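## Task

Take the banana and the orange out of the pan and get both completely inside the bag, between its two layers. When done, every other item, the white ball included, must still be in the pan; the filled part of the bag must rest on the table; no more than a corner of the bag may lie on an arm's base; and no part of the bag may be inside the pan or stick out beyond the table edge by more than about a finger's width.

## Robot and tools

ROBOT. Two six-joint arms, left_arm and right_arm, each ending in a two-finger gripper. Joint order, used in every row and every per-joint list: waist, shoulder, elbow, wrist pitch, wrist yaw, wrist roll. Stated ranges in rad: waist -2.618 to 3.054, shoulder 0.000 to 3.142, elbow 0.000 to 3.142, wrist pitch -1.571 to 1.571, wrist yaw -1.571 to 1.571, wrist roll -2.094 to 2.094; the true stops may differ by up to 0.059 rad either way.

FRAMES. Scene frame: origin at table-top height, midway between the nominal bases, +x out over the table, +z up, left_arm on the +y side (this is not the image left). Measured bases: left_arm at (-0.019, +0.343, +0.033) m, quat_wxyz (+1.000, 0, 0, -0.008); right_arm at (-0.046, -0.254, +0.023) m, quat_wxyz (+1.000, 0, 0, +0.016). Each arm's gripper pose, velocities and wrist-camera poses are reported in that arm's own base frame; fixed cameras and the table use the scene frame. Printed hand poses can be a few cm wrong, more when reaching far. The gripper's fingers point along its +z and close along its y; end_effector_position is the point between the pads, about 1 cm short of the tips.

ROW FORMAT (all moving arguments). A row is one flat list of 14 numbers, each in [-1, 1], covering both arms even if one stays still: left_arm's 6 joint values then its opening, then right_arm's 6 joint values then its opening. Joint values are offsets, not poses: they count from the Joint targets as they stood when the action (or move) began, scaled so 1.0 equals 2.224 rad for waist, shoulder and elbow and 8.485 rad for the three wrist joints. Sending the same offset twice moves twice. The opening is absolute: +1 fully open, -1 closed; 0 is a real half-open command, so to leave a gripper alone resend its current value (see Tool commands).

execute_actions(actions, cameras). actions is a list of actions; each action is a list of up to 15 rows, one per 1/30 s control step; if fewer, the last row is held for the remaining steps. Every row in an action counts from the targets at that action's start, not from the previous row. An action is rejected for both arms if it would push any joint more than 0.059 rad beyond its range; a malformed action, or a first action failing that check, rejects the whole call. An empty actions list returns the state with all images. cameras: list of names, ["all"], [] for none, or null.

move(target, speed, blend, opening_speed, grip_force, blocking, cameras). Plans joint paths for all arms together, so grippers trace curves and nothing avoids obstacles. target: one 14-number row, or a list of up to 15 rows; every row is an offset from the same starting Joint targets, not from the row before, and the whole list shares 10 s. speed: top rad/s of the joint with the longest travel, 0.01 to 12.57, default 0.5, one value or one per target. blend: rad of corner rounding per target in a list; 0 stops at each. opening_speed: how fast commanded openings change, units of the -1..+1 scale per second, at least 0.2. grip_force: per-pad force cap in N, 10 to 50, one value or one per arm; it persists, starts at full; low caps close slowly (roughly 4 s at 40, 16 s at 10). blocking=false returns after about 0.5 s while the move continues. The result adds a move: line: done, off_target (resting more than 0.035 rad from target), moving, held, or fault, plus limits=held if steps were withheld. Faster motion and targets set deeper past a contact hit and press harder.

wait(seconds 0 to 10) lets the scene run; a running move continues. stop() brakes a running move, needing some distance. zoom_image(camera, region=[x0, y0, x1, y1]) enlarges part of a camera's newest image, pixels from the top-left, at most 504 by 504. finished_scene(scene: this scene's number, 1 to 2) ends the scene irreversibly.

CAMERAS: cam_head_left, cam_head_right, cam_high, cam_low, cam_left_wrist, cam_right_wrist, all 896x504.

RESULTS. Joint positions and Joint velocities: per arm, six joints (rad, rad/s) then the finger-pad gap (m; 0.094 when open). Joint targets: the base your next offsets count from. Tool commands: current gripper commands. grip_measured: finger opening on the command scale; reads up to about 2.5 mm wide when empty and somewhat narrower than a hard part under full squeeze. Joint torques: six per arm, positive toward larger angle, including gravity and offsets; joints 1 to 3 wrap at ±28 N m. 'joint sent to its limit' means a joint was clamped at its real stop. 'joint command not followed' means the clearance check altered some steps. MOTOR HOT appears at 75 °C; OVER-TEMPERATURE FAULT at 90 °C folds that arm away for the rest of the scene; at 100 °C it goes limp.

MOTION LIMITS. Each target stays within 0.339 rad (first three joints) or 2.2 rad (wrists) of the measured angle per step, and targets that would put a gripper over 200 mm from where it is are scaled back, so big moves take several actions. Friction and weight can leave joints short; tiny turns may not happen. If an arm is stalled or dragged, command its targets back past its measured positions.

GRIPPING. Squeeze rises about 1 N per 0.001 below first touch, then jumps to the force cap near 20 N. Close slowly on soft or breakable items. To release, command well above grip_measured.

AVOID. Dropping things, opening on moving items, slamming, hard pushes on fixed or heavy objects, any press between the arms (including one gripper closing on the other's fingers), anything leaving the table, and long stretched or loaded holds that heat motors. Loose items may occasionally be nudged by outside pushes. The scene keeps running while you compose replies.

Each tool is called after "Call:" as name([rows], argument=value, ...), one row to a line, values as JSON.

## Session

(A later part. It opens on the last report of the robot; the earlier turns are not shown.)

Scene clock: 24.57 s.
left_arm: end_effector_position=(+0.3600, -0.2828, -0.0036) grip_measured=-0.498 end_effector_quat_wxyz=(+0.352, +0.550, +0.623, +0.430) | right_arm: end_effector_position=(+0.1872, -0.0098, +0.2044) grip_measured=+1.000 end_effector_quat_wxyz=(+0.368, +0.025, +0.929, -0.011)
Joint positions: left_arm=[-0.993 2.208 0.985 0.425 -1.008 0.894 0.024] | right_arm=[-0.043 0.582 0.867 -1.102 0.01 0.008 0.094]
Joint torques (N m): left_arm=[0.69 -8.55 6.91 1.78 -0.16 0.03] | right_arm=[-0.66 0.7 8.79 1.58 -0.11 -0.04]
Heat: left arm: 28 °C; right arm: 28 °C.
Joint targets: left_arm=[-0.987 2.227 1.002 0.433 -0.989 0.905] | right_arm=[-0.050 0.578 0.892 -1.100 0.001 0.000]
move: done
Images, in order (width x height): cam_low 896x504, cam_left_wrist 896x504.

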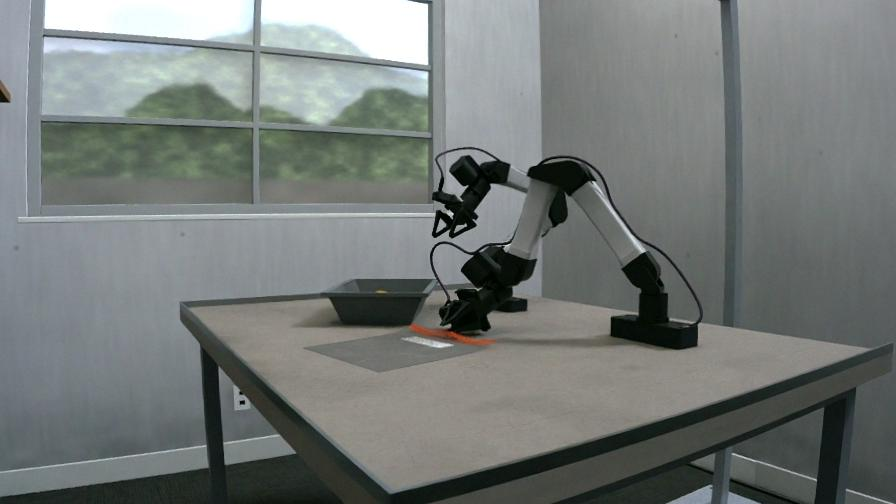

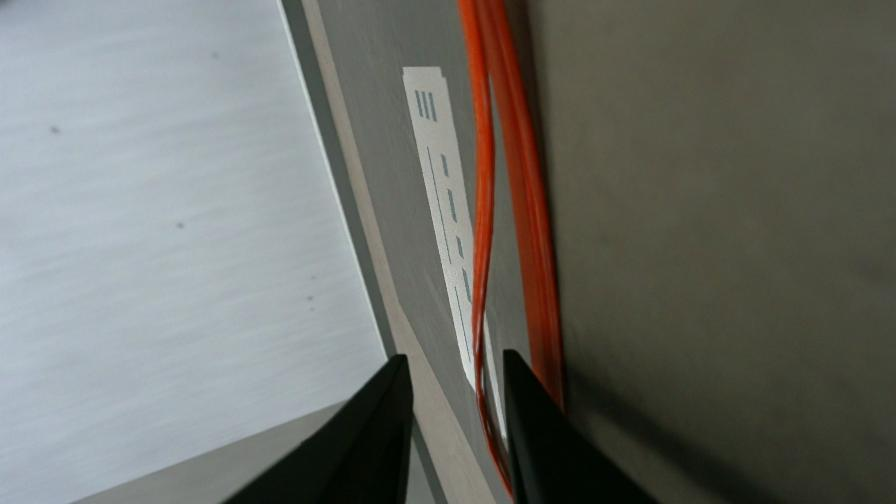

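Call:
wait(seconds=0, cameras=["cam_right_wrist","cam_head_left","cam_high"])

Call:
zoom_image(camera="cam_right_wrist", region=[0, 50, 200, 250])

Call:
zoom_image(camera="cam_head_left", region=[300, 220, 460, 340])

Call:
zoom_image(camera="cam_high", region=[400, 130, 560, 260])

Scene clock: 25.20 s.
left_arm: end_effector_position=(+0.3600, -0.2830, -0.0035) grip_measured=-0.498 end_effector_quat_wxyz=(+0.352, +0.550, +0.623, +0.430) | right_arm: end_effector_position=(+0.1872, -0.0098, +0.2044) grip_measured=+1.000 end_effector_quat_wxyz=(+0.368, +0.025, +0.929, -0.011)
Joint positions: left_arm=[-0.993 2.208 0.985 0.425 -1.007 0.894 0.024] | right_arm=[-0.043 0.582 0.867 -1.102 0.01 0.008 0.094]
Joint torques (N m): left_arm=[0.65 -8.57 6.91 1.79 -0.17 0.01] | right_arm=[-0.68 0.7 8.79 1.58 -0.11 -0.04]
Heat: left arm: 29 °C; right arm: 29 °C.
Joint targets: left_arm=[-0.987 2.227 1.002 0.434 -0.989 0.905] | right_arm=[-0.050 0.578 0.892 -1.100 0.001 0.000]
Tool commands: left_gripper/opening=-0.5 right_gripper/opening=+1.0
Images, in order (width x height): cam_head_left 896x504, cam_high 896x504, cam_right_wrist 896x504.

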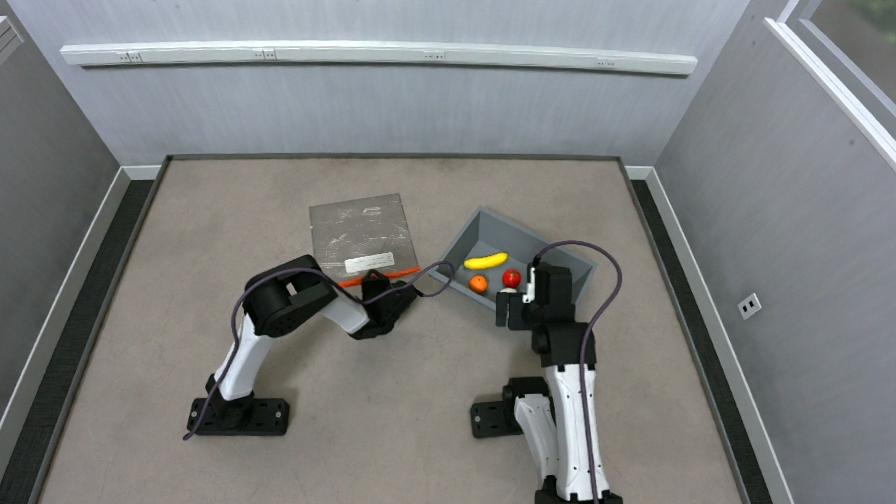

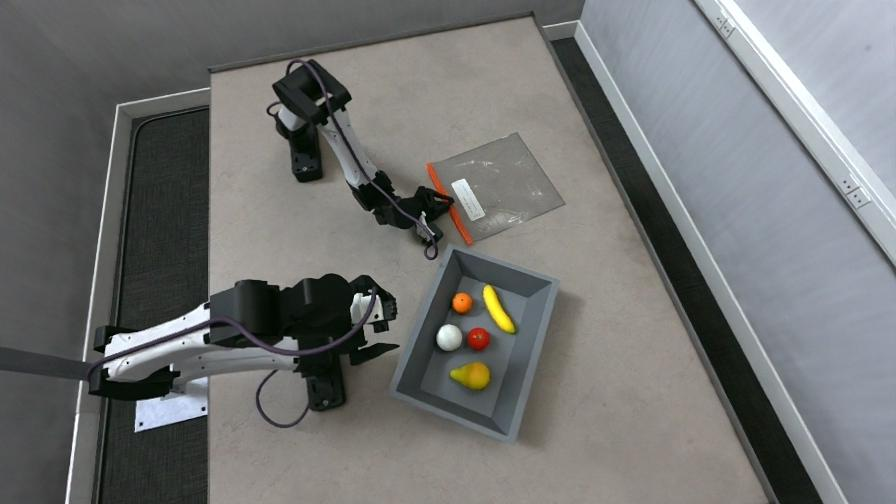

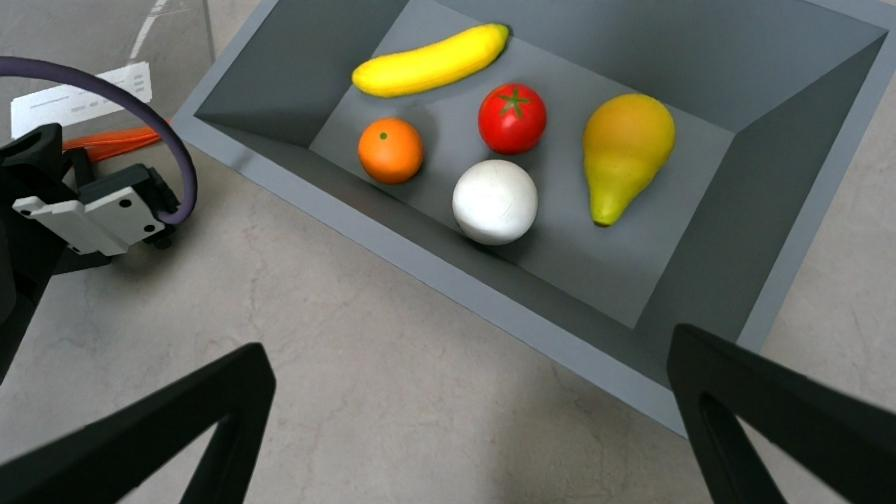

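Scaled by 2.520 from the camera's 896x504 image, which has a finer 1280x720 frame.

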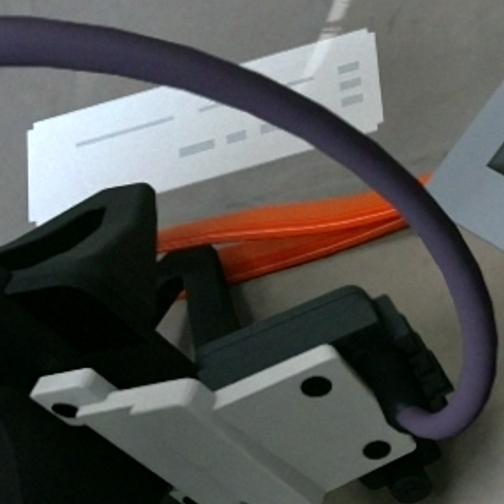

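Scaled by 3.150 from the camera's 896x504 image, which has a finer 1280x720 frame.

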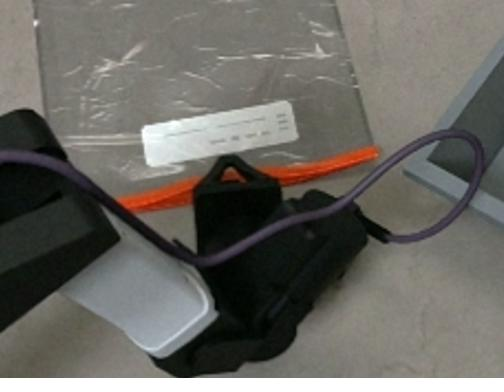

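Scaled by 3.150 from the camera's 896x504 image, which has a finer 1280x720 frame.

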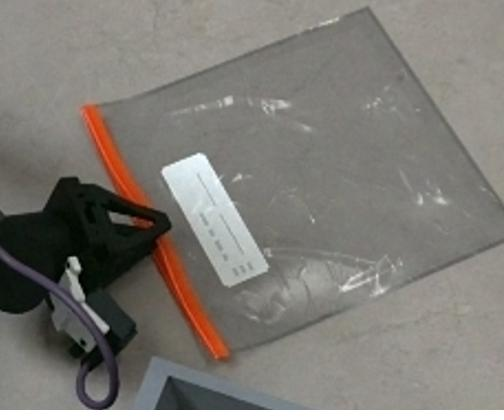

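Call:
move(target=[0,0,0,0,0,0,-1,0,0,0,0,0,0,1], opening_speed=0.4, cameras=["cam_left_wrist","cam_low","cam_high","cam_right_wrist"])

Call:
zoom_image(camera="cam_left_wrist", region=[300, 100, 600, 500])

Call:
zoom_image(camera="cam_low", region=[380, 250, 540, 370])

Call:
zoom_image(camera="cam_right_wrist", region=[0, 50, 200, 250])

Scene clock: 27.07 s.
left_arm: end_effector_position=(+0.3600, -0.2830, -0.0036) grip_measured=-0.985 end_effector_quat_wxyz=(+0.352, +0.550, +0.623, +0.430) | right_arm: end_effector_position=(+0.1872, -0.0098, +0.2044) grip_measured=+1.000 end_effector_quat_wxyz=(+0.368, +0.025, +0.929, -0.011)
Joint positions: left_arm=[-0.993 2.208 0.985 0.425 -1.007 0.894 0.001] | right_arm=[-0.043 0.582 0.867 -1.102 0.01 0.008 0.094]
Joint torques (N m): left_arm=[0.64 -8.53 6.89 1.79 -0.18 0] | right_arm=[-0.7 0.7 8.79 1.58 -0.11 -0.04]
Heat: left arm: 29 °C; right arm: 29 °C.
Joint targets: left_arm=[-0.987 2.227 1.002 0.433 -0.989 0.905] | right_arm=[-0.050 0.578 0.892 -1.100 0.001 0.000]
move: done
Images, in order (width x height): cam_high 896x504, cam_low 896x504, cam_left_wrist 896x504, cam_right_wrist 896x504.

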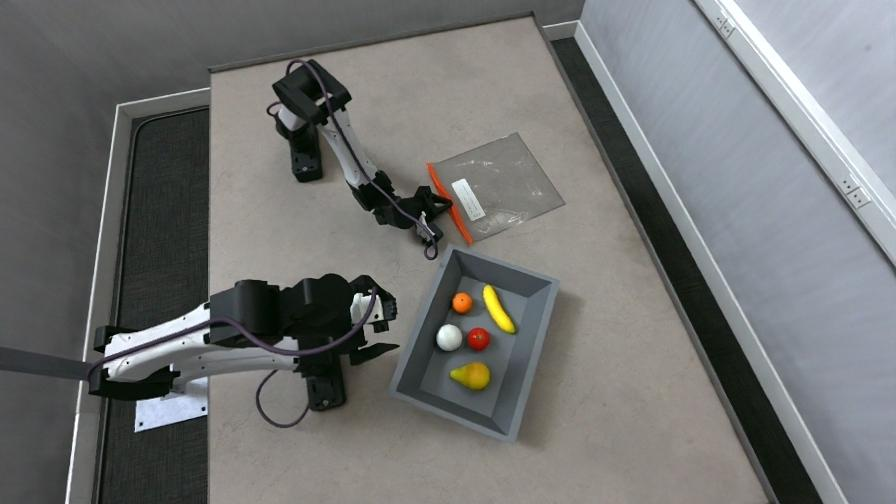

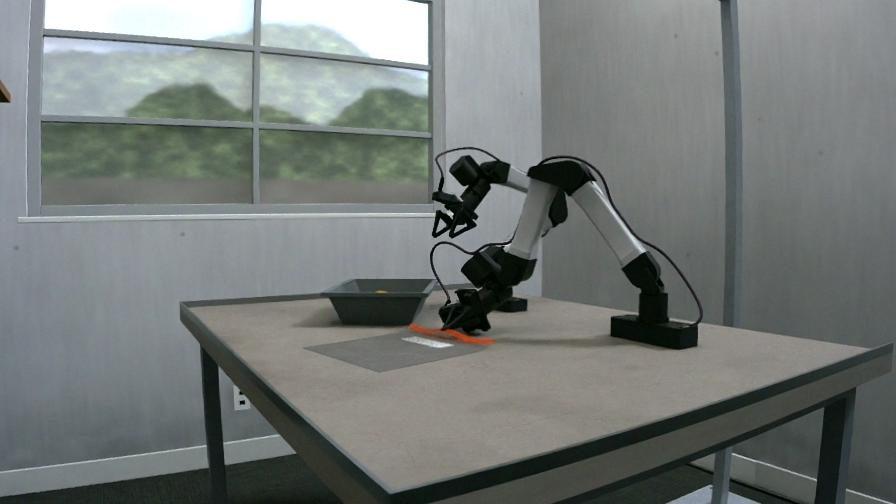

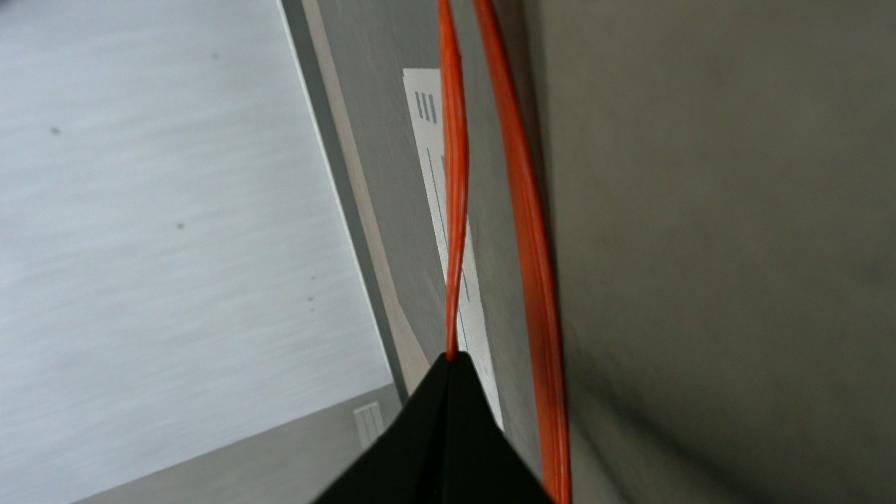

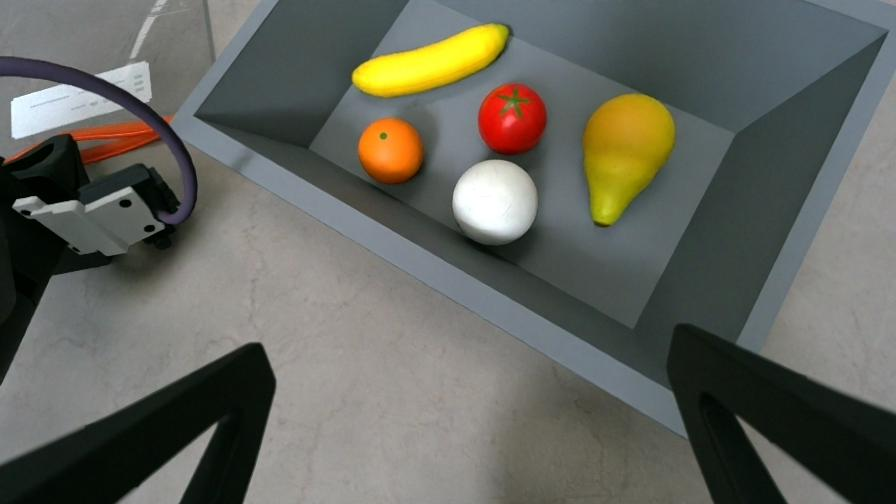

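Scaled by 1.260 from the camera's 896x504 image, which has a finer 1280x720 frame.

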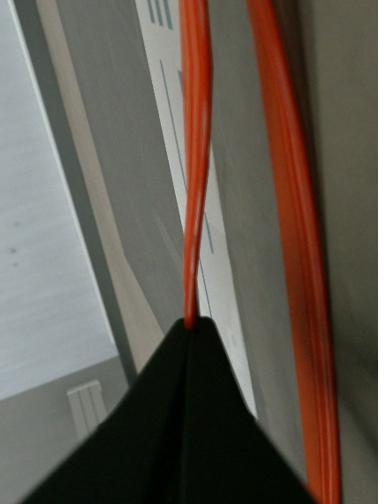

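Scaled by 3.150 from the camera's 896x504 image, which has a finer 1280x720 frame.

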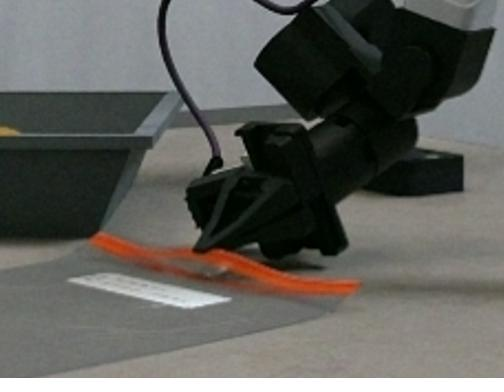

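Scaled by 2.520 from the camera's 896x504 image, which has a finer 1280x720 frame.

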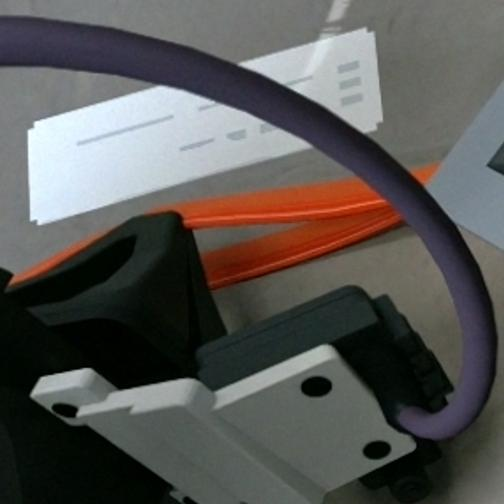

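Call:
move([
  [-0.0116,-0.2183,-0.0487,-0.0455,-0.001,-0.0053,-1,0,0,0,0,0,0,1],
  [0.1673,-0.3898,0.25,-0.1922,0.1166,-0.2481,-1,0,0,0,0,0,0,1],
], speed=[0.3,0.5], blend=[0.1,0], cameras=["all"])

Call:
zoom_image(camera="cam_low", region=[380, 100, 640, 360])

Scene clock: 36.07 s.
left_arm: end_effector_position=(+0.2698, -0.1899, +0.2601) grip_measured=-0.985 end_effector_quat_wxyz=(+0.174, -0.271, +0.924, -0.209) | right_arm: end_effector_position=(+0.1872, -0.0098, +0.2044) grip_measured=+1.000 end_effector_quat_wxyz=(+0.368, +0.025, +0.929, -0.011)
Joint positions: left_arm=[-0.622 1.374 1.538 -1.185 -0.017 -1.188 0.001] | right_arm=[-0.043 0.582 0.867 -1.102 0.01 0.008 0.094]
Joint torques (N m): left_arm=[0.75 -5.79 9.46 1.41 0.08 -0.11] | right_arm=[-0.69 0.68 8.77 1.58 -0.11 -0.04]
Heat: left arm: 29 °C; right arm: 29 °C.
Joint targets: left_arm=[-0.615 1.360 1.558 -1.197 0.000 -1.200] | right_arm=[-0.050 0.578 0.892 -1.100 0.001 0.000]
move: done

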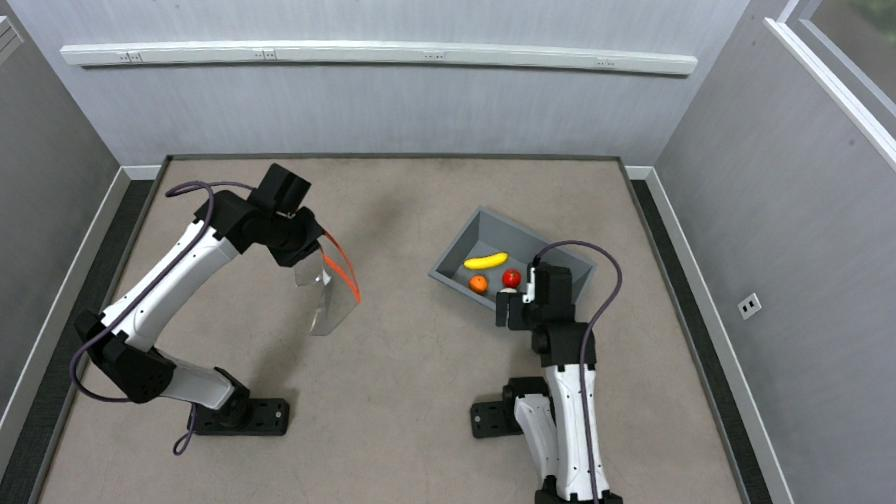

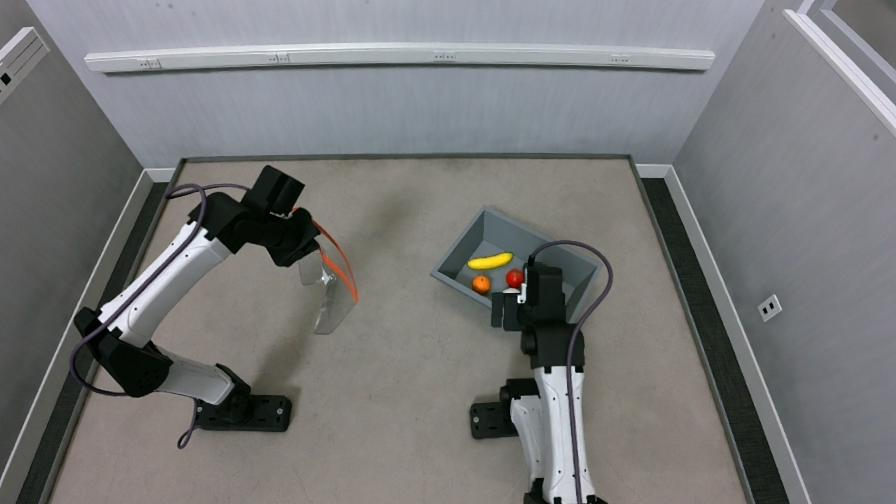

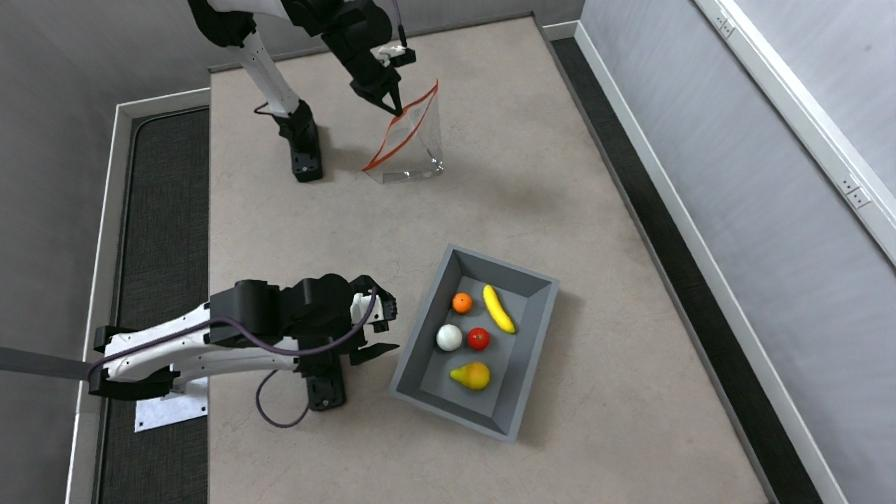

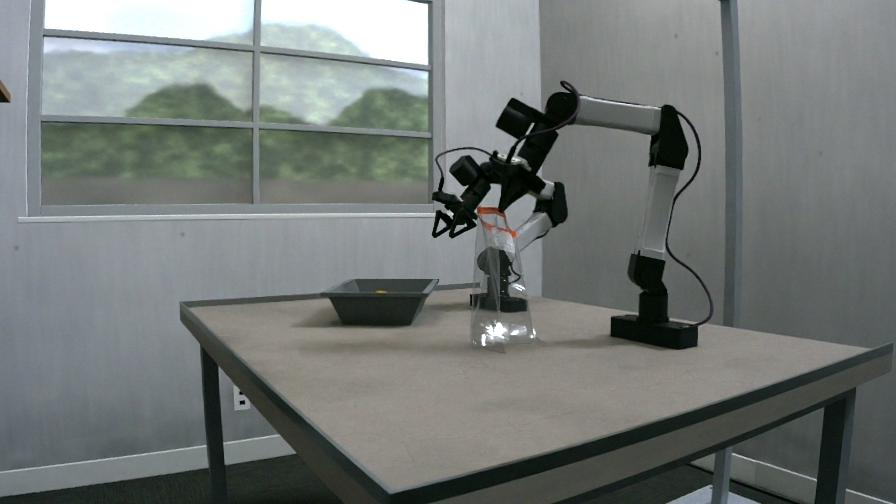

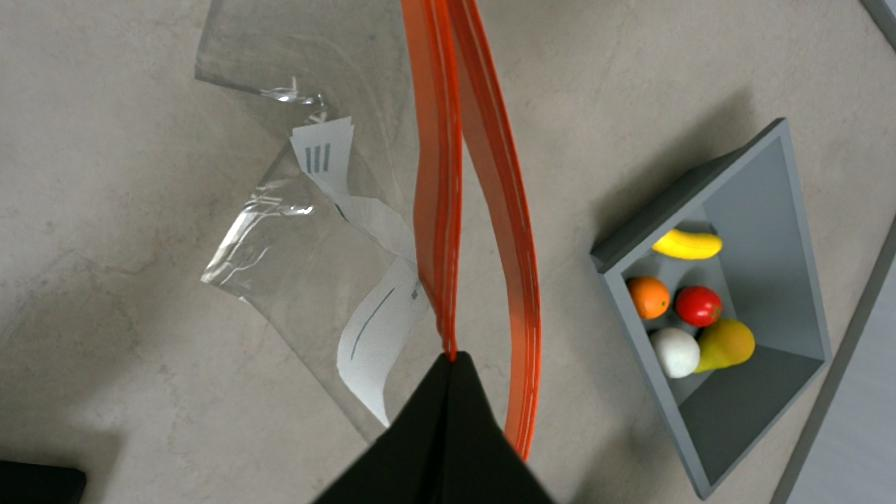

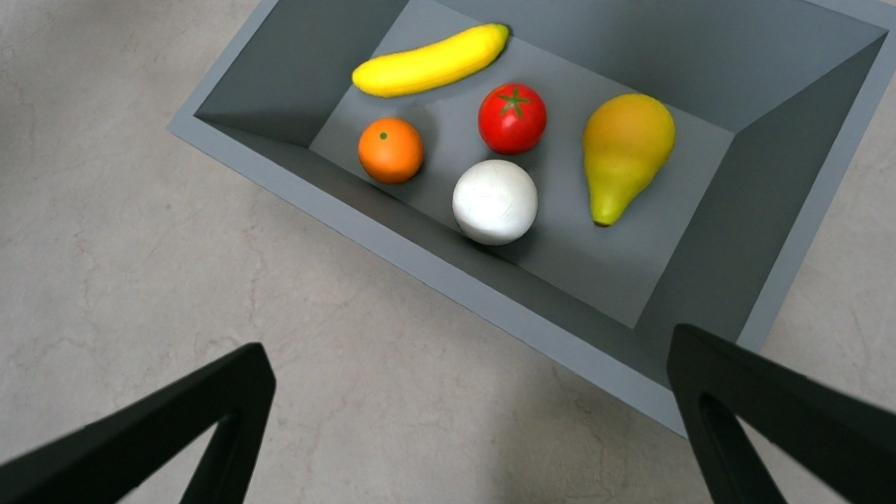

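Scaled by 1.938 from the camera's 896x504 image, which has a finer 1280x720 frame.

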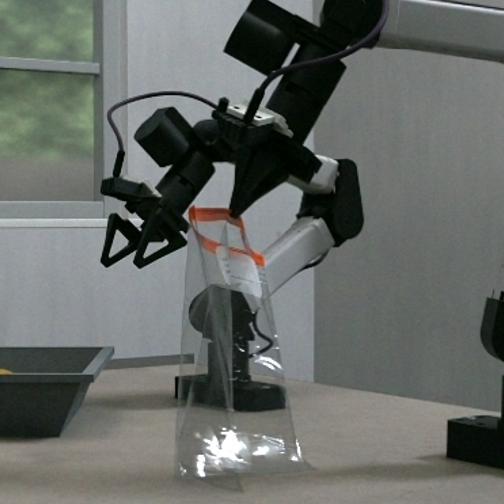

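Call:
move(target=[0,0.0881,0.1210,-0.0323,0,0.0530,-1,0.0533,0.5522,0.2720,-0.0191,0,0.0849,0.4], speed=0.7, cameras=["cam_right_wrist","cam_left_wrist","cam_low","cam_head_left"])

Call:
zoom_image(camera="cam_low", region=[380, 100, 640, 360])

Scene clock: 40.00 s.
left_arm: end_effector_position=(+0.2652, -0.1869, +0.2678) grip_measured=-0.985 end_effector_quat_wxyz=(+0.148, -0.070, +0.980, -0.112) | right_arm: end_effector_position=(+0.3274, +0.0190, +0.0997) grip_measured=+0.401 end_effector_quat_wxyz=(-0.005, +0.319, +0.948, -0.007)
Joint positions: left_arm=[-0.622 1.544 1.806 -1.459 -0.015 -0.762 0.001] | right_arm=[0.062 1.802 1.471 -1.255 0.008 0.712 0.066]
Joint torques (N m): left_arm=[0.72 -4.81 9.05 1.09 0.11 0.06] | right_arm=[0.64 -7.64 8.49 0.2 -0.06 0.15]
Heat: left arm: 30 °C; right arm: 29 °C.
Joint targets: left_arm=[-0.615 1.556 1.827 -1.471 0.000 -0.750] | right_arm=[0.068 1.806 1.497 -1.262 0.001 0.720]
move: done
Images, in order (width x height): cam_head_left 896x504, cam_low 896x504, cam_left_wrist 896x504, cam_right_wrist 896x504.

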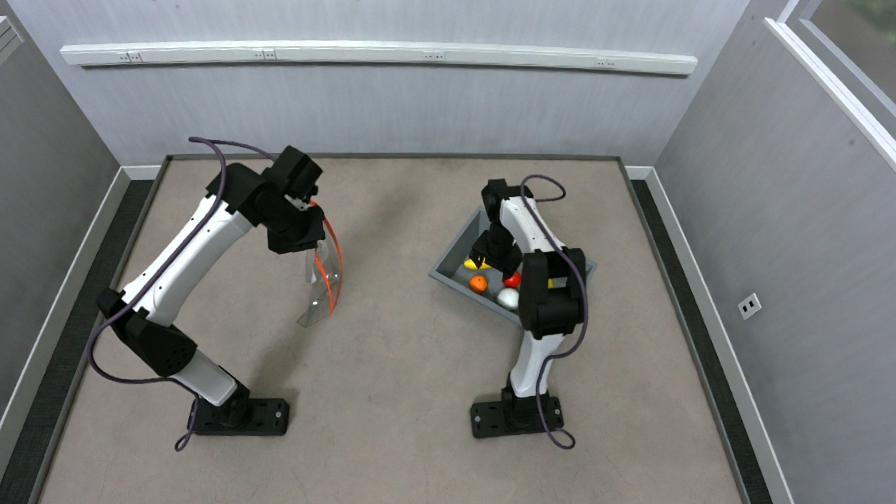

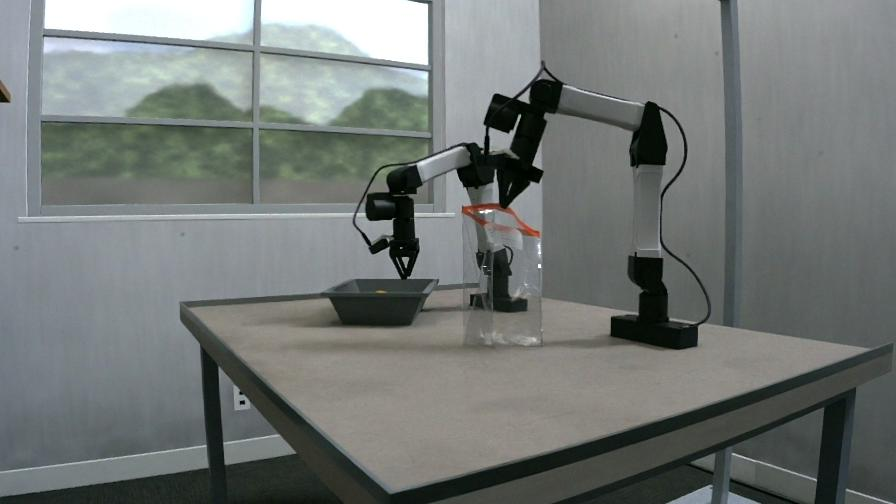

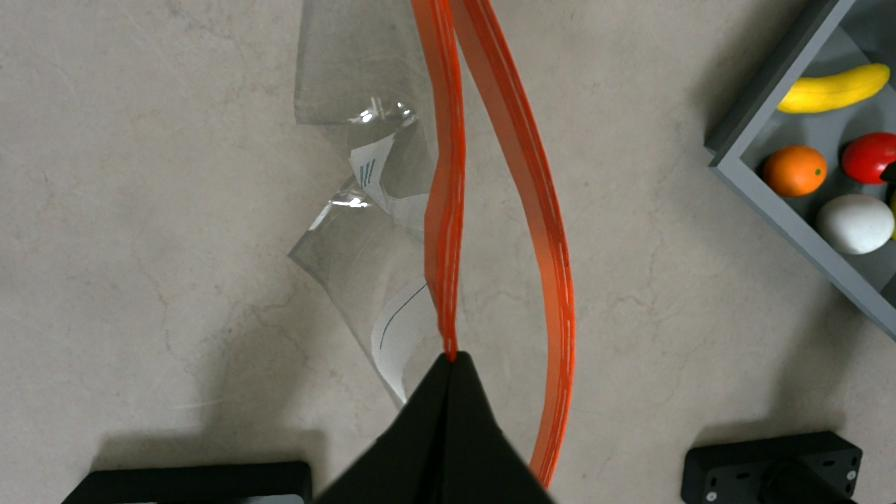

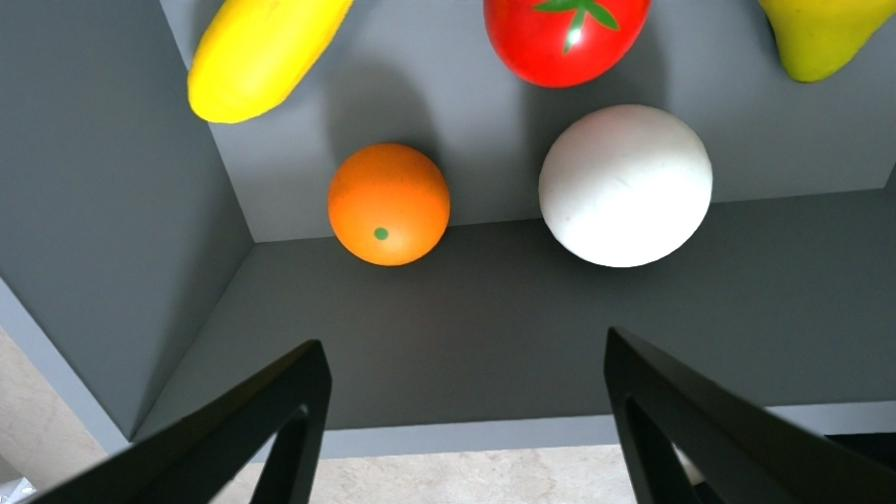

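Scaled by 1.938 from the camera's 896x504 image, which has a finer 1280x720 frame.

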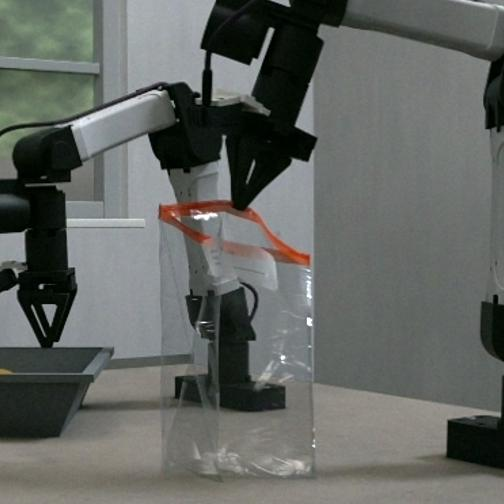

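Call:
move([
  [0,0,0,0,0,0,-1,0.0301,0.0237,-0.0364,0.0158,0,0.0071,0.4],
  [0,0,0,0,0,0,-1,0.0301,0.0554,-0.1063,0.0424,0,0.0071,0.4],
], speed=[0.4,0.25], cameras=["cam_right_wrist"])

Scene clock: 43.73 s.
left_arm: end_effector_position=(+0.2652, -0.1869, +0.2678) grip_measured=-0.985 end_effector_quat_wxyz=(+0.148, -0.070, +0.980, -0.112) | right_arm: end_effector_position=(+0.3383, +0.0434, +0.0117) grip_measured=+0.401 end_effector_quat_wxyz=(+0.002, +0.315, +0.949, -0.003)
Joint positions: left_arm=[-0.622 1.544 1.806 -1.459 -0.015 -0.762 0.001] | right_arm=[0.131 1.919 1.263 -0.913 0.007 0.773 0.066]
Joint torques (N m): left_arm=[0.75 -4.83 9.01 1.1 0.11 0.07] | right_arm=[0.44 -7.71 5.44 0.39 -0.05 0.13]
Heat: left arm: 31 °C; right arm: 29 °C.
Joint targets: left_arm=[-0.615 1.556 1.827 -1.471 0.000 -0.750] | right_arm=[0.135 1.929 1.260 -0.902 0.001 0.781]
move: done
Images, in order (width x height): cam_right_wrist 896x504.

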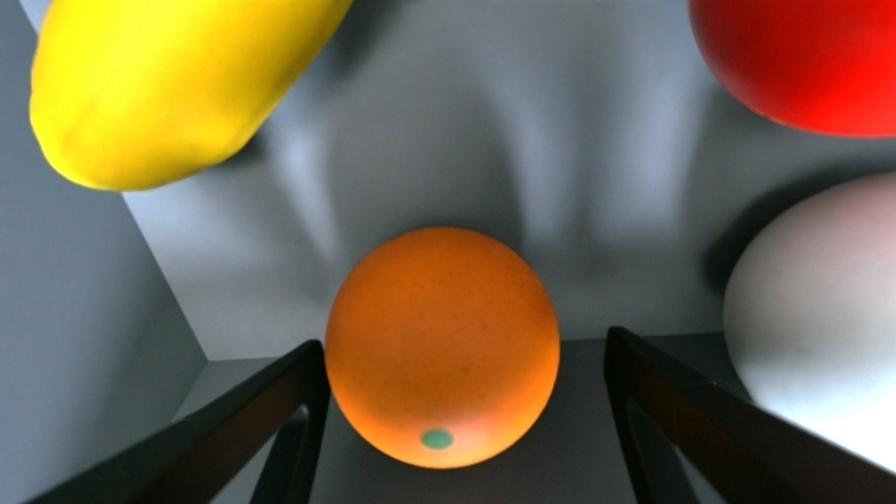

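Call:
move([
  [0,0,0,0,0,0,-1,0,0.0160,0.0129,0.0008,0,0,0.4],
  [0,0,0,0,0,0,-1,0,0.0160,0.0129,0.0008,0,0,-0.12],
], speed=0.2, opening_speed=0.4, grip_force=[50,30], cameras=["cam_right_wrist"])

Scene clock: 46.57 s.
left_arm: end_effector_position=(+0.2652, -0.1869, +0.2678) grip_measured=-0.985 end_effector_quat_wxyz=(+0.148, -0.070, +0.980, -0.112) | right_arm: end_effector_position=(+0.3367, +0.0432, +0.0009) grip_measured=-0.111 end_effector_quat_wxyz=(-0.010, +0.315, +0.949, -0.008)
Joint positions: left_arm=[-0.622 1.544 1.806 -1.459 -0.015 -0.762 0.001] | right_arm=[0.131 1.953 1.263 -0.905 0.007 0.773 0.042]
Joint torques (N m): left_arm=[0.7 -4.82 9.03 1.1 0.11 0.07] | right_arm=[0.43 -7.68 8.05 0.32 -0.04 0.13]
Heat: left arm: 31 °C; right arm: 30 °C.
Joint targets: left_arm=[-0.615 1.556 1.827 -1.471 0.000 -0.750] | right_arm=[0.135 1.964 1.289 -0.895 0.001 0.780]
grip_force (N): 50, 30
move: done
Images, in order (width x height): cam_right_wrist 896x504.

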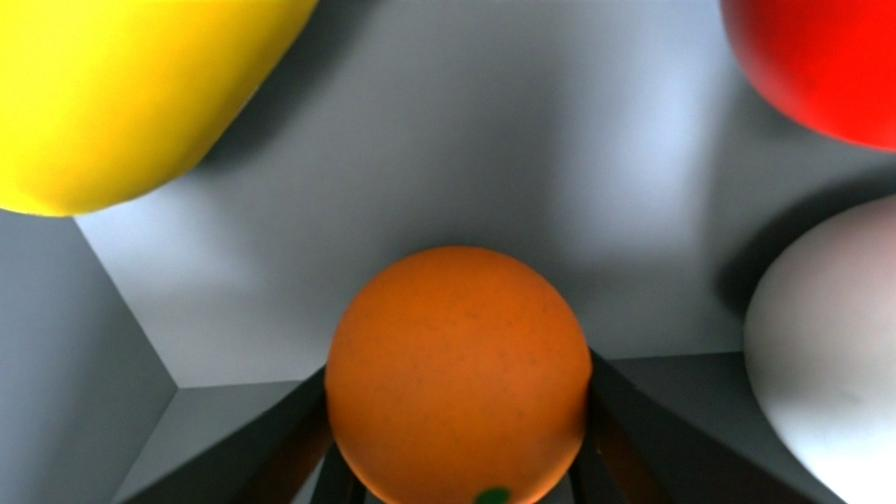

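Call:
move(target=[0,0,0,0,0,0,-1,0,0,0,0,0,0,-0.22], opening_speed=0.3)

Scene clock: 47.30 s.
left_arm: end_effector_position=(+0.2652, -0.1869, +0.2678) grip_measured=-0.985 end_effector_quat_wxyz=(+0.148, -0.070, +0.980, -0.112) | right_arm: end_effector_position=(+0.3367, +0.0432, +0.0009) grip_measured=-0.144 end_effector_quat_wxyz=(-0.010, +0.315, +0.949, -0.008)
Joint positions: left_arm=[-0.622 1.544 1.806 -1.459 -0.015 -0.762 0.001] | right_arm=[0.131 1.953 1.263 -0.905 0.007 0.773 0.04]
Joint torques (N m): left_arm=[0.72 -4.81 9.05 1.1 0.11 0.07] | right_arm=[0.44 -7.69 8.02 0.32 -0.05 0.13]
Heat: left arm: 31 °C; right arm: 30 °C.
Joint targets: left_arm=[-0.615 1.556 1.827 -1.471 0.000 -0.750] | right_arm=[0.135 1.964 1.289 -0.895 0.001 0.780]
grip_force (N): 50, 30
move: done

Call:
move([
  [0,0,0,0,0,0,-1,0,-0.1007,0.1219,-0.0536,0,0,-0.22],
  [0,0,0,0,0,0,-1,0.1161,-0.1147,-0.0784,0.1328,-0.148,-0.1327,-0.22],
], speed=[0.4,0.7], blend=[0.05,0], cameras=["cam_right_wrist","cam_left_wrist","cam_low","cam_head_left"])

Call:
zoom_image(camera="cam_low", region=[380, 100, 640, 360])

Scene clock: 52.13 s.
left_arm: end_effector_position=(+0.2652, -0.1869, +0.2678) grip_measured=-0.985 end_effector_quat_wxyz=(+0.148, -0.070, +0.980, -0.112) | right_arm: end_effector_position=(+0.3253, +0.3115, +0.2236) grip_measured=-0.151 end_effector_quat_wxyz=(-0.429, +0.538, -0.525, -0.500)
Joint positions: left_arm=[-0.622 1.544 1.806 -1.459 -0.015 -0.762 0.001] | right_arm=[0.389 1.751 1.118 0.212 -1.243 -0.337 0.04]
Joint torques (N m): left_arm=[0.72 -4.85 9.03 1.1 0.1 0.07] | right_arm=[0.46 -11.93 6.46 1.61 -0.36 -0.08]
Heat: left arm: 32 °C; right arm: 31 °C.
Joint targets: left_arm=[-0.615 1.556 1.827 -1.471 0.000 -0.750] | right_arm=[0.394 1.709 1.115 0.231 -1.255 -0.345]
grip_force (N): 50, 30
move: off_target (right_arm); right_arm: the shoulder is farthest, 0.042 rad from its target
Images, in order (width x height): cam_head_left 896x504, cam_low 896x504, cam_left_wrist 896x504, cam_right_wrist 896x504.

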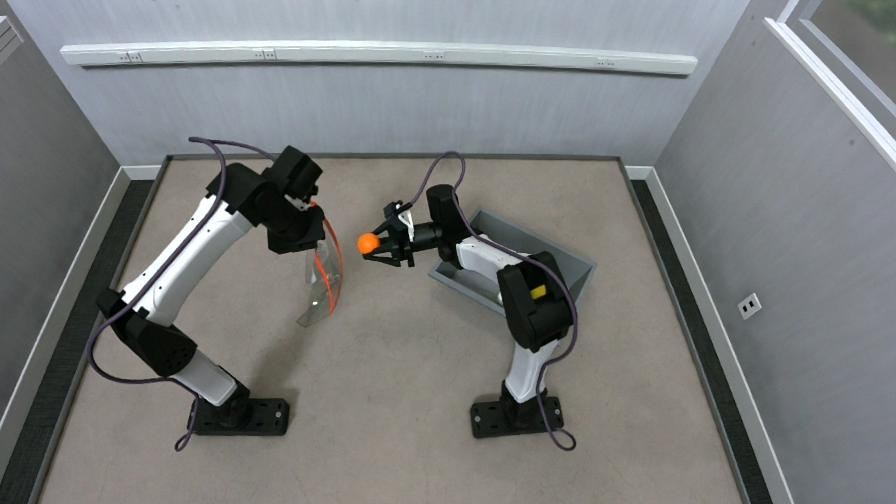

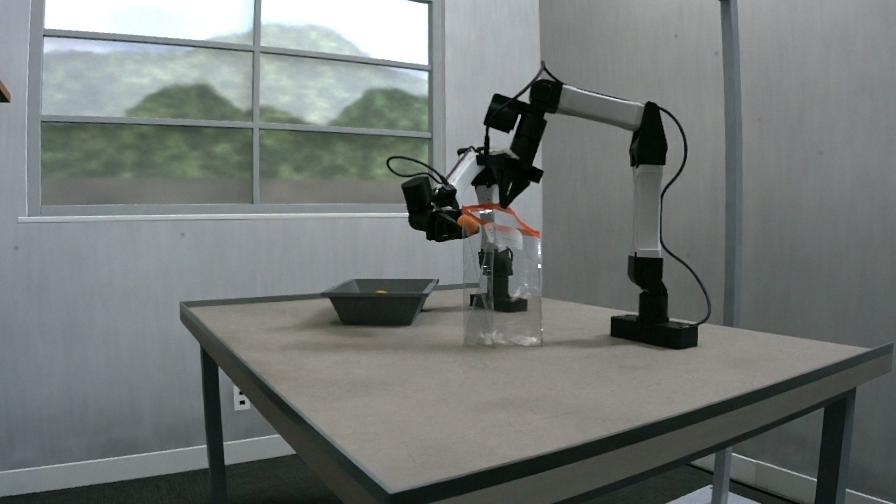

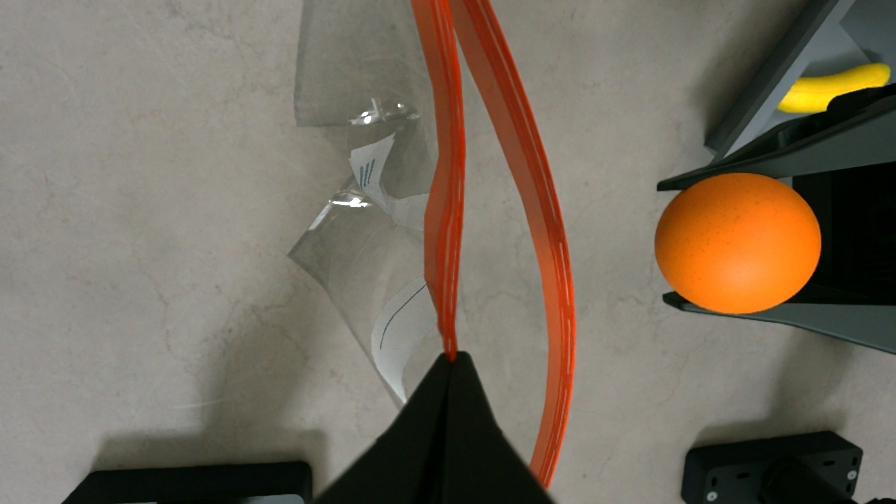

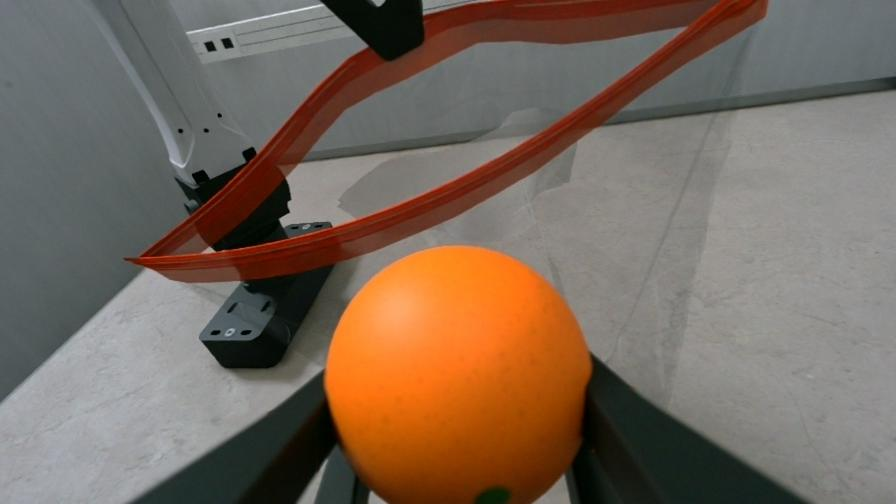

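Scaled by 1.938 from the camera's 896x504 image, which has a finer 1280x720 frame.

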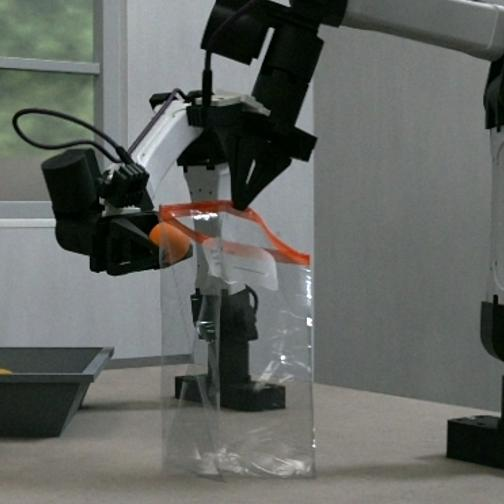

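Call:
move(target=[0,0,0,0,0,0,-1,0.0425,-0.0112,0.0225,0.0078,0.0086,0.0086,-0.22], speed=0.3, cameras=["cam_right_wrist","cam_left_wrist"])

Scene clock: 54.33 s.
left_arm: end_effector_position=(+0.2652, -0.1869, +0.2678) grip_measured=-0.985 end_effector_quat_wxyz=(+0.148, -0.070, +0.980, -0.112) | right_arm: end_effector_position=(+0.3046, +0.3432, +0.2475) grip_measured=-0.151 end_effector_quat_wxyz=(-0.440, +0.557, -0.496, -0.500)
Joint positions: left_arm=[-0.622 1.544 1.806 -1.459 -0.015 -0.762 0.001] | right_arm=[0.485 1.723 1.138 0.278 -1.191 -0.28 0.04]
Joint torques (N m): left_arm=[0.72 -4.82 9.02 1.09 0.11 0.08] | right_arm=[0.29 -11.48 9.54 1.72 -0.13 0.11]
Heat: left arm: 32 °C; right arm: 31 °C.
Joint targets: left_arm=[-0.615 1.556 1.827 -1.471 0.000 -0.750] | right_arm=[0.488 1.685 1.165 0.298 -1.182 -0.272]
grip_force (N): 50, 30
move: off_target (right_arm); right_arm: the shoulder is farthest, 0.038 rad from its target
Images, in order (width x height): cam_left_wrist 896x504, cam_right_wrist 896x504.

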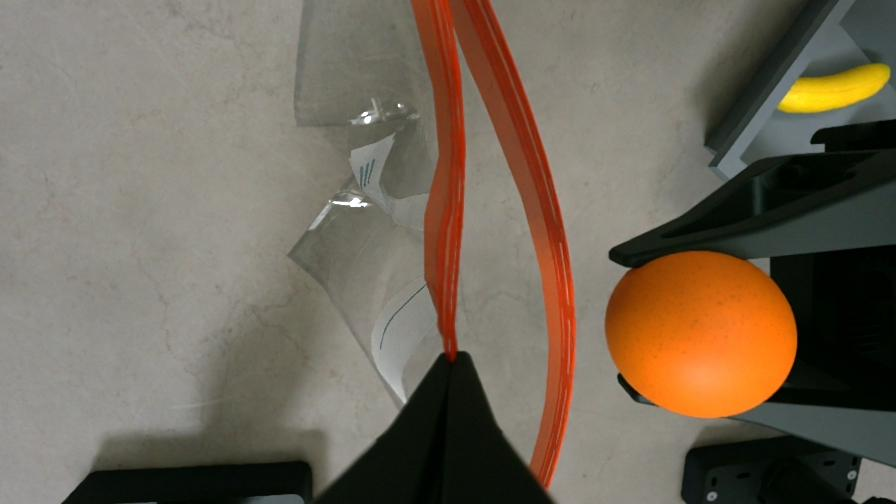

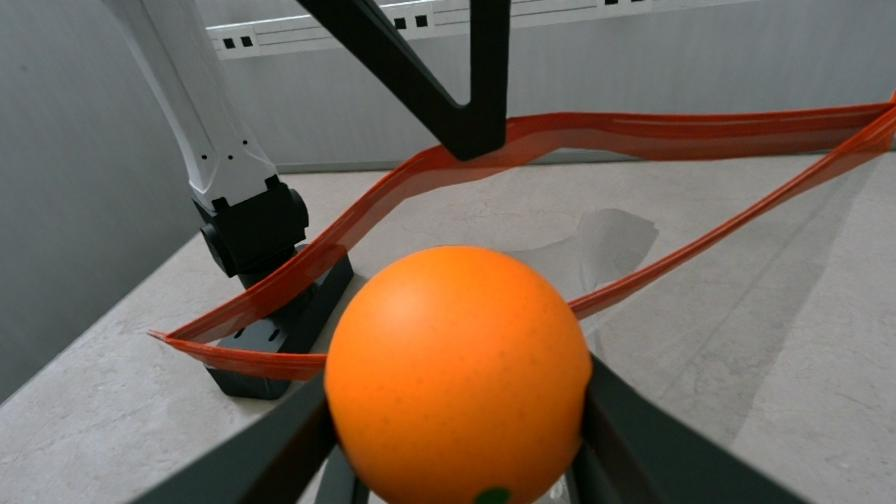

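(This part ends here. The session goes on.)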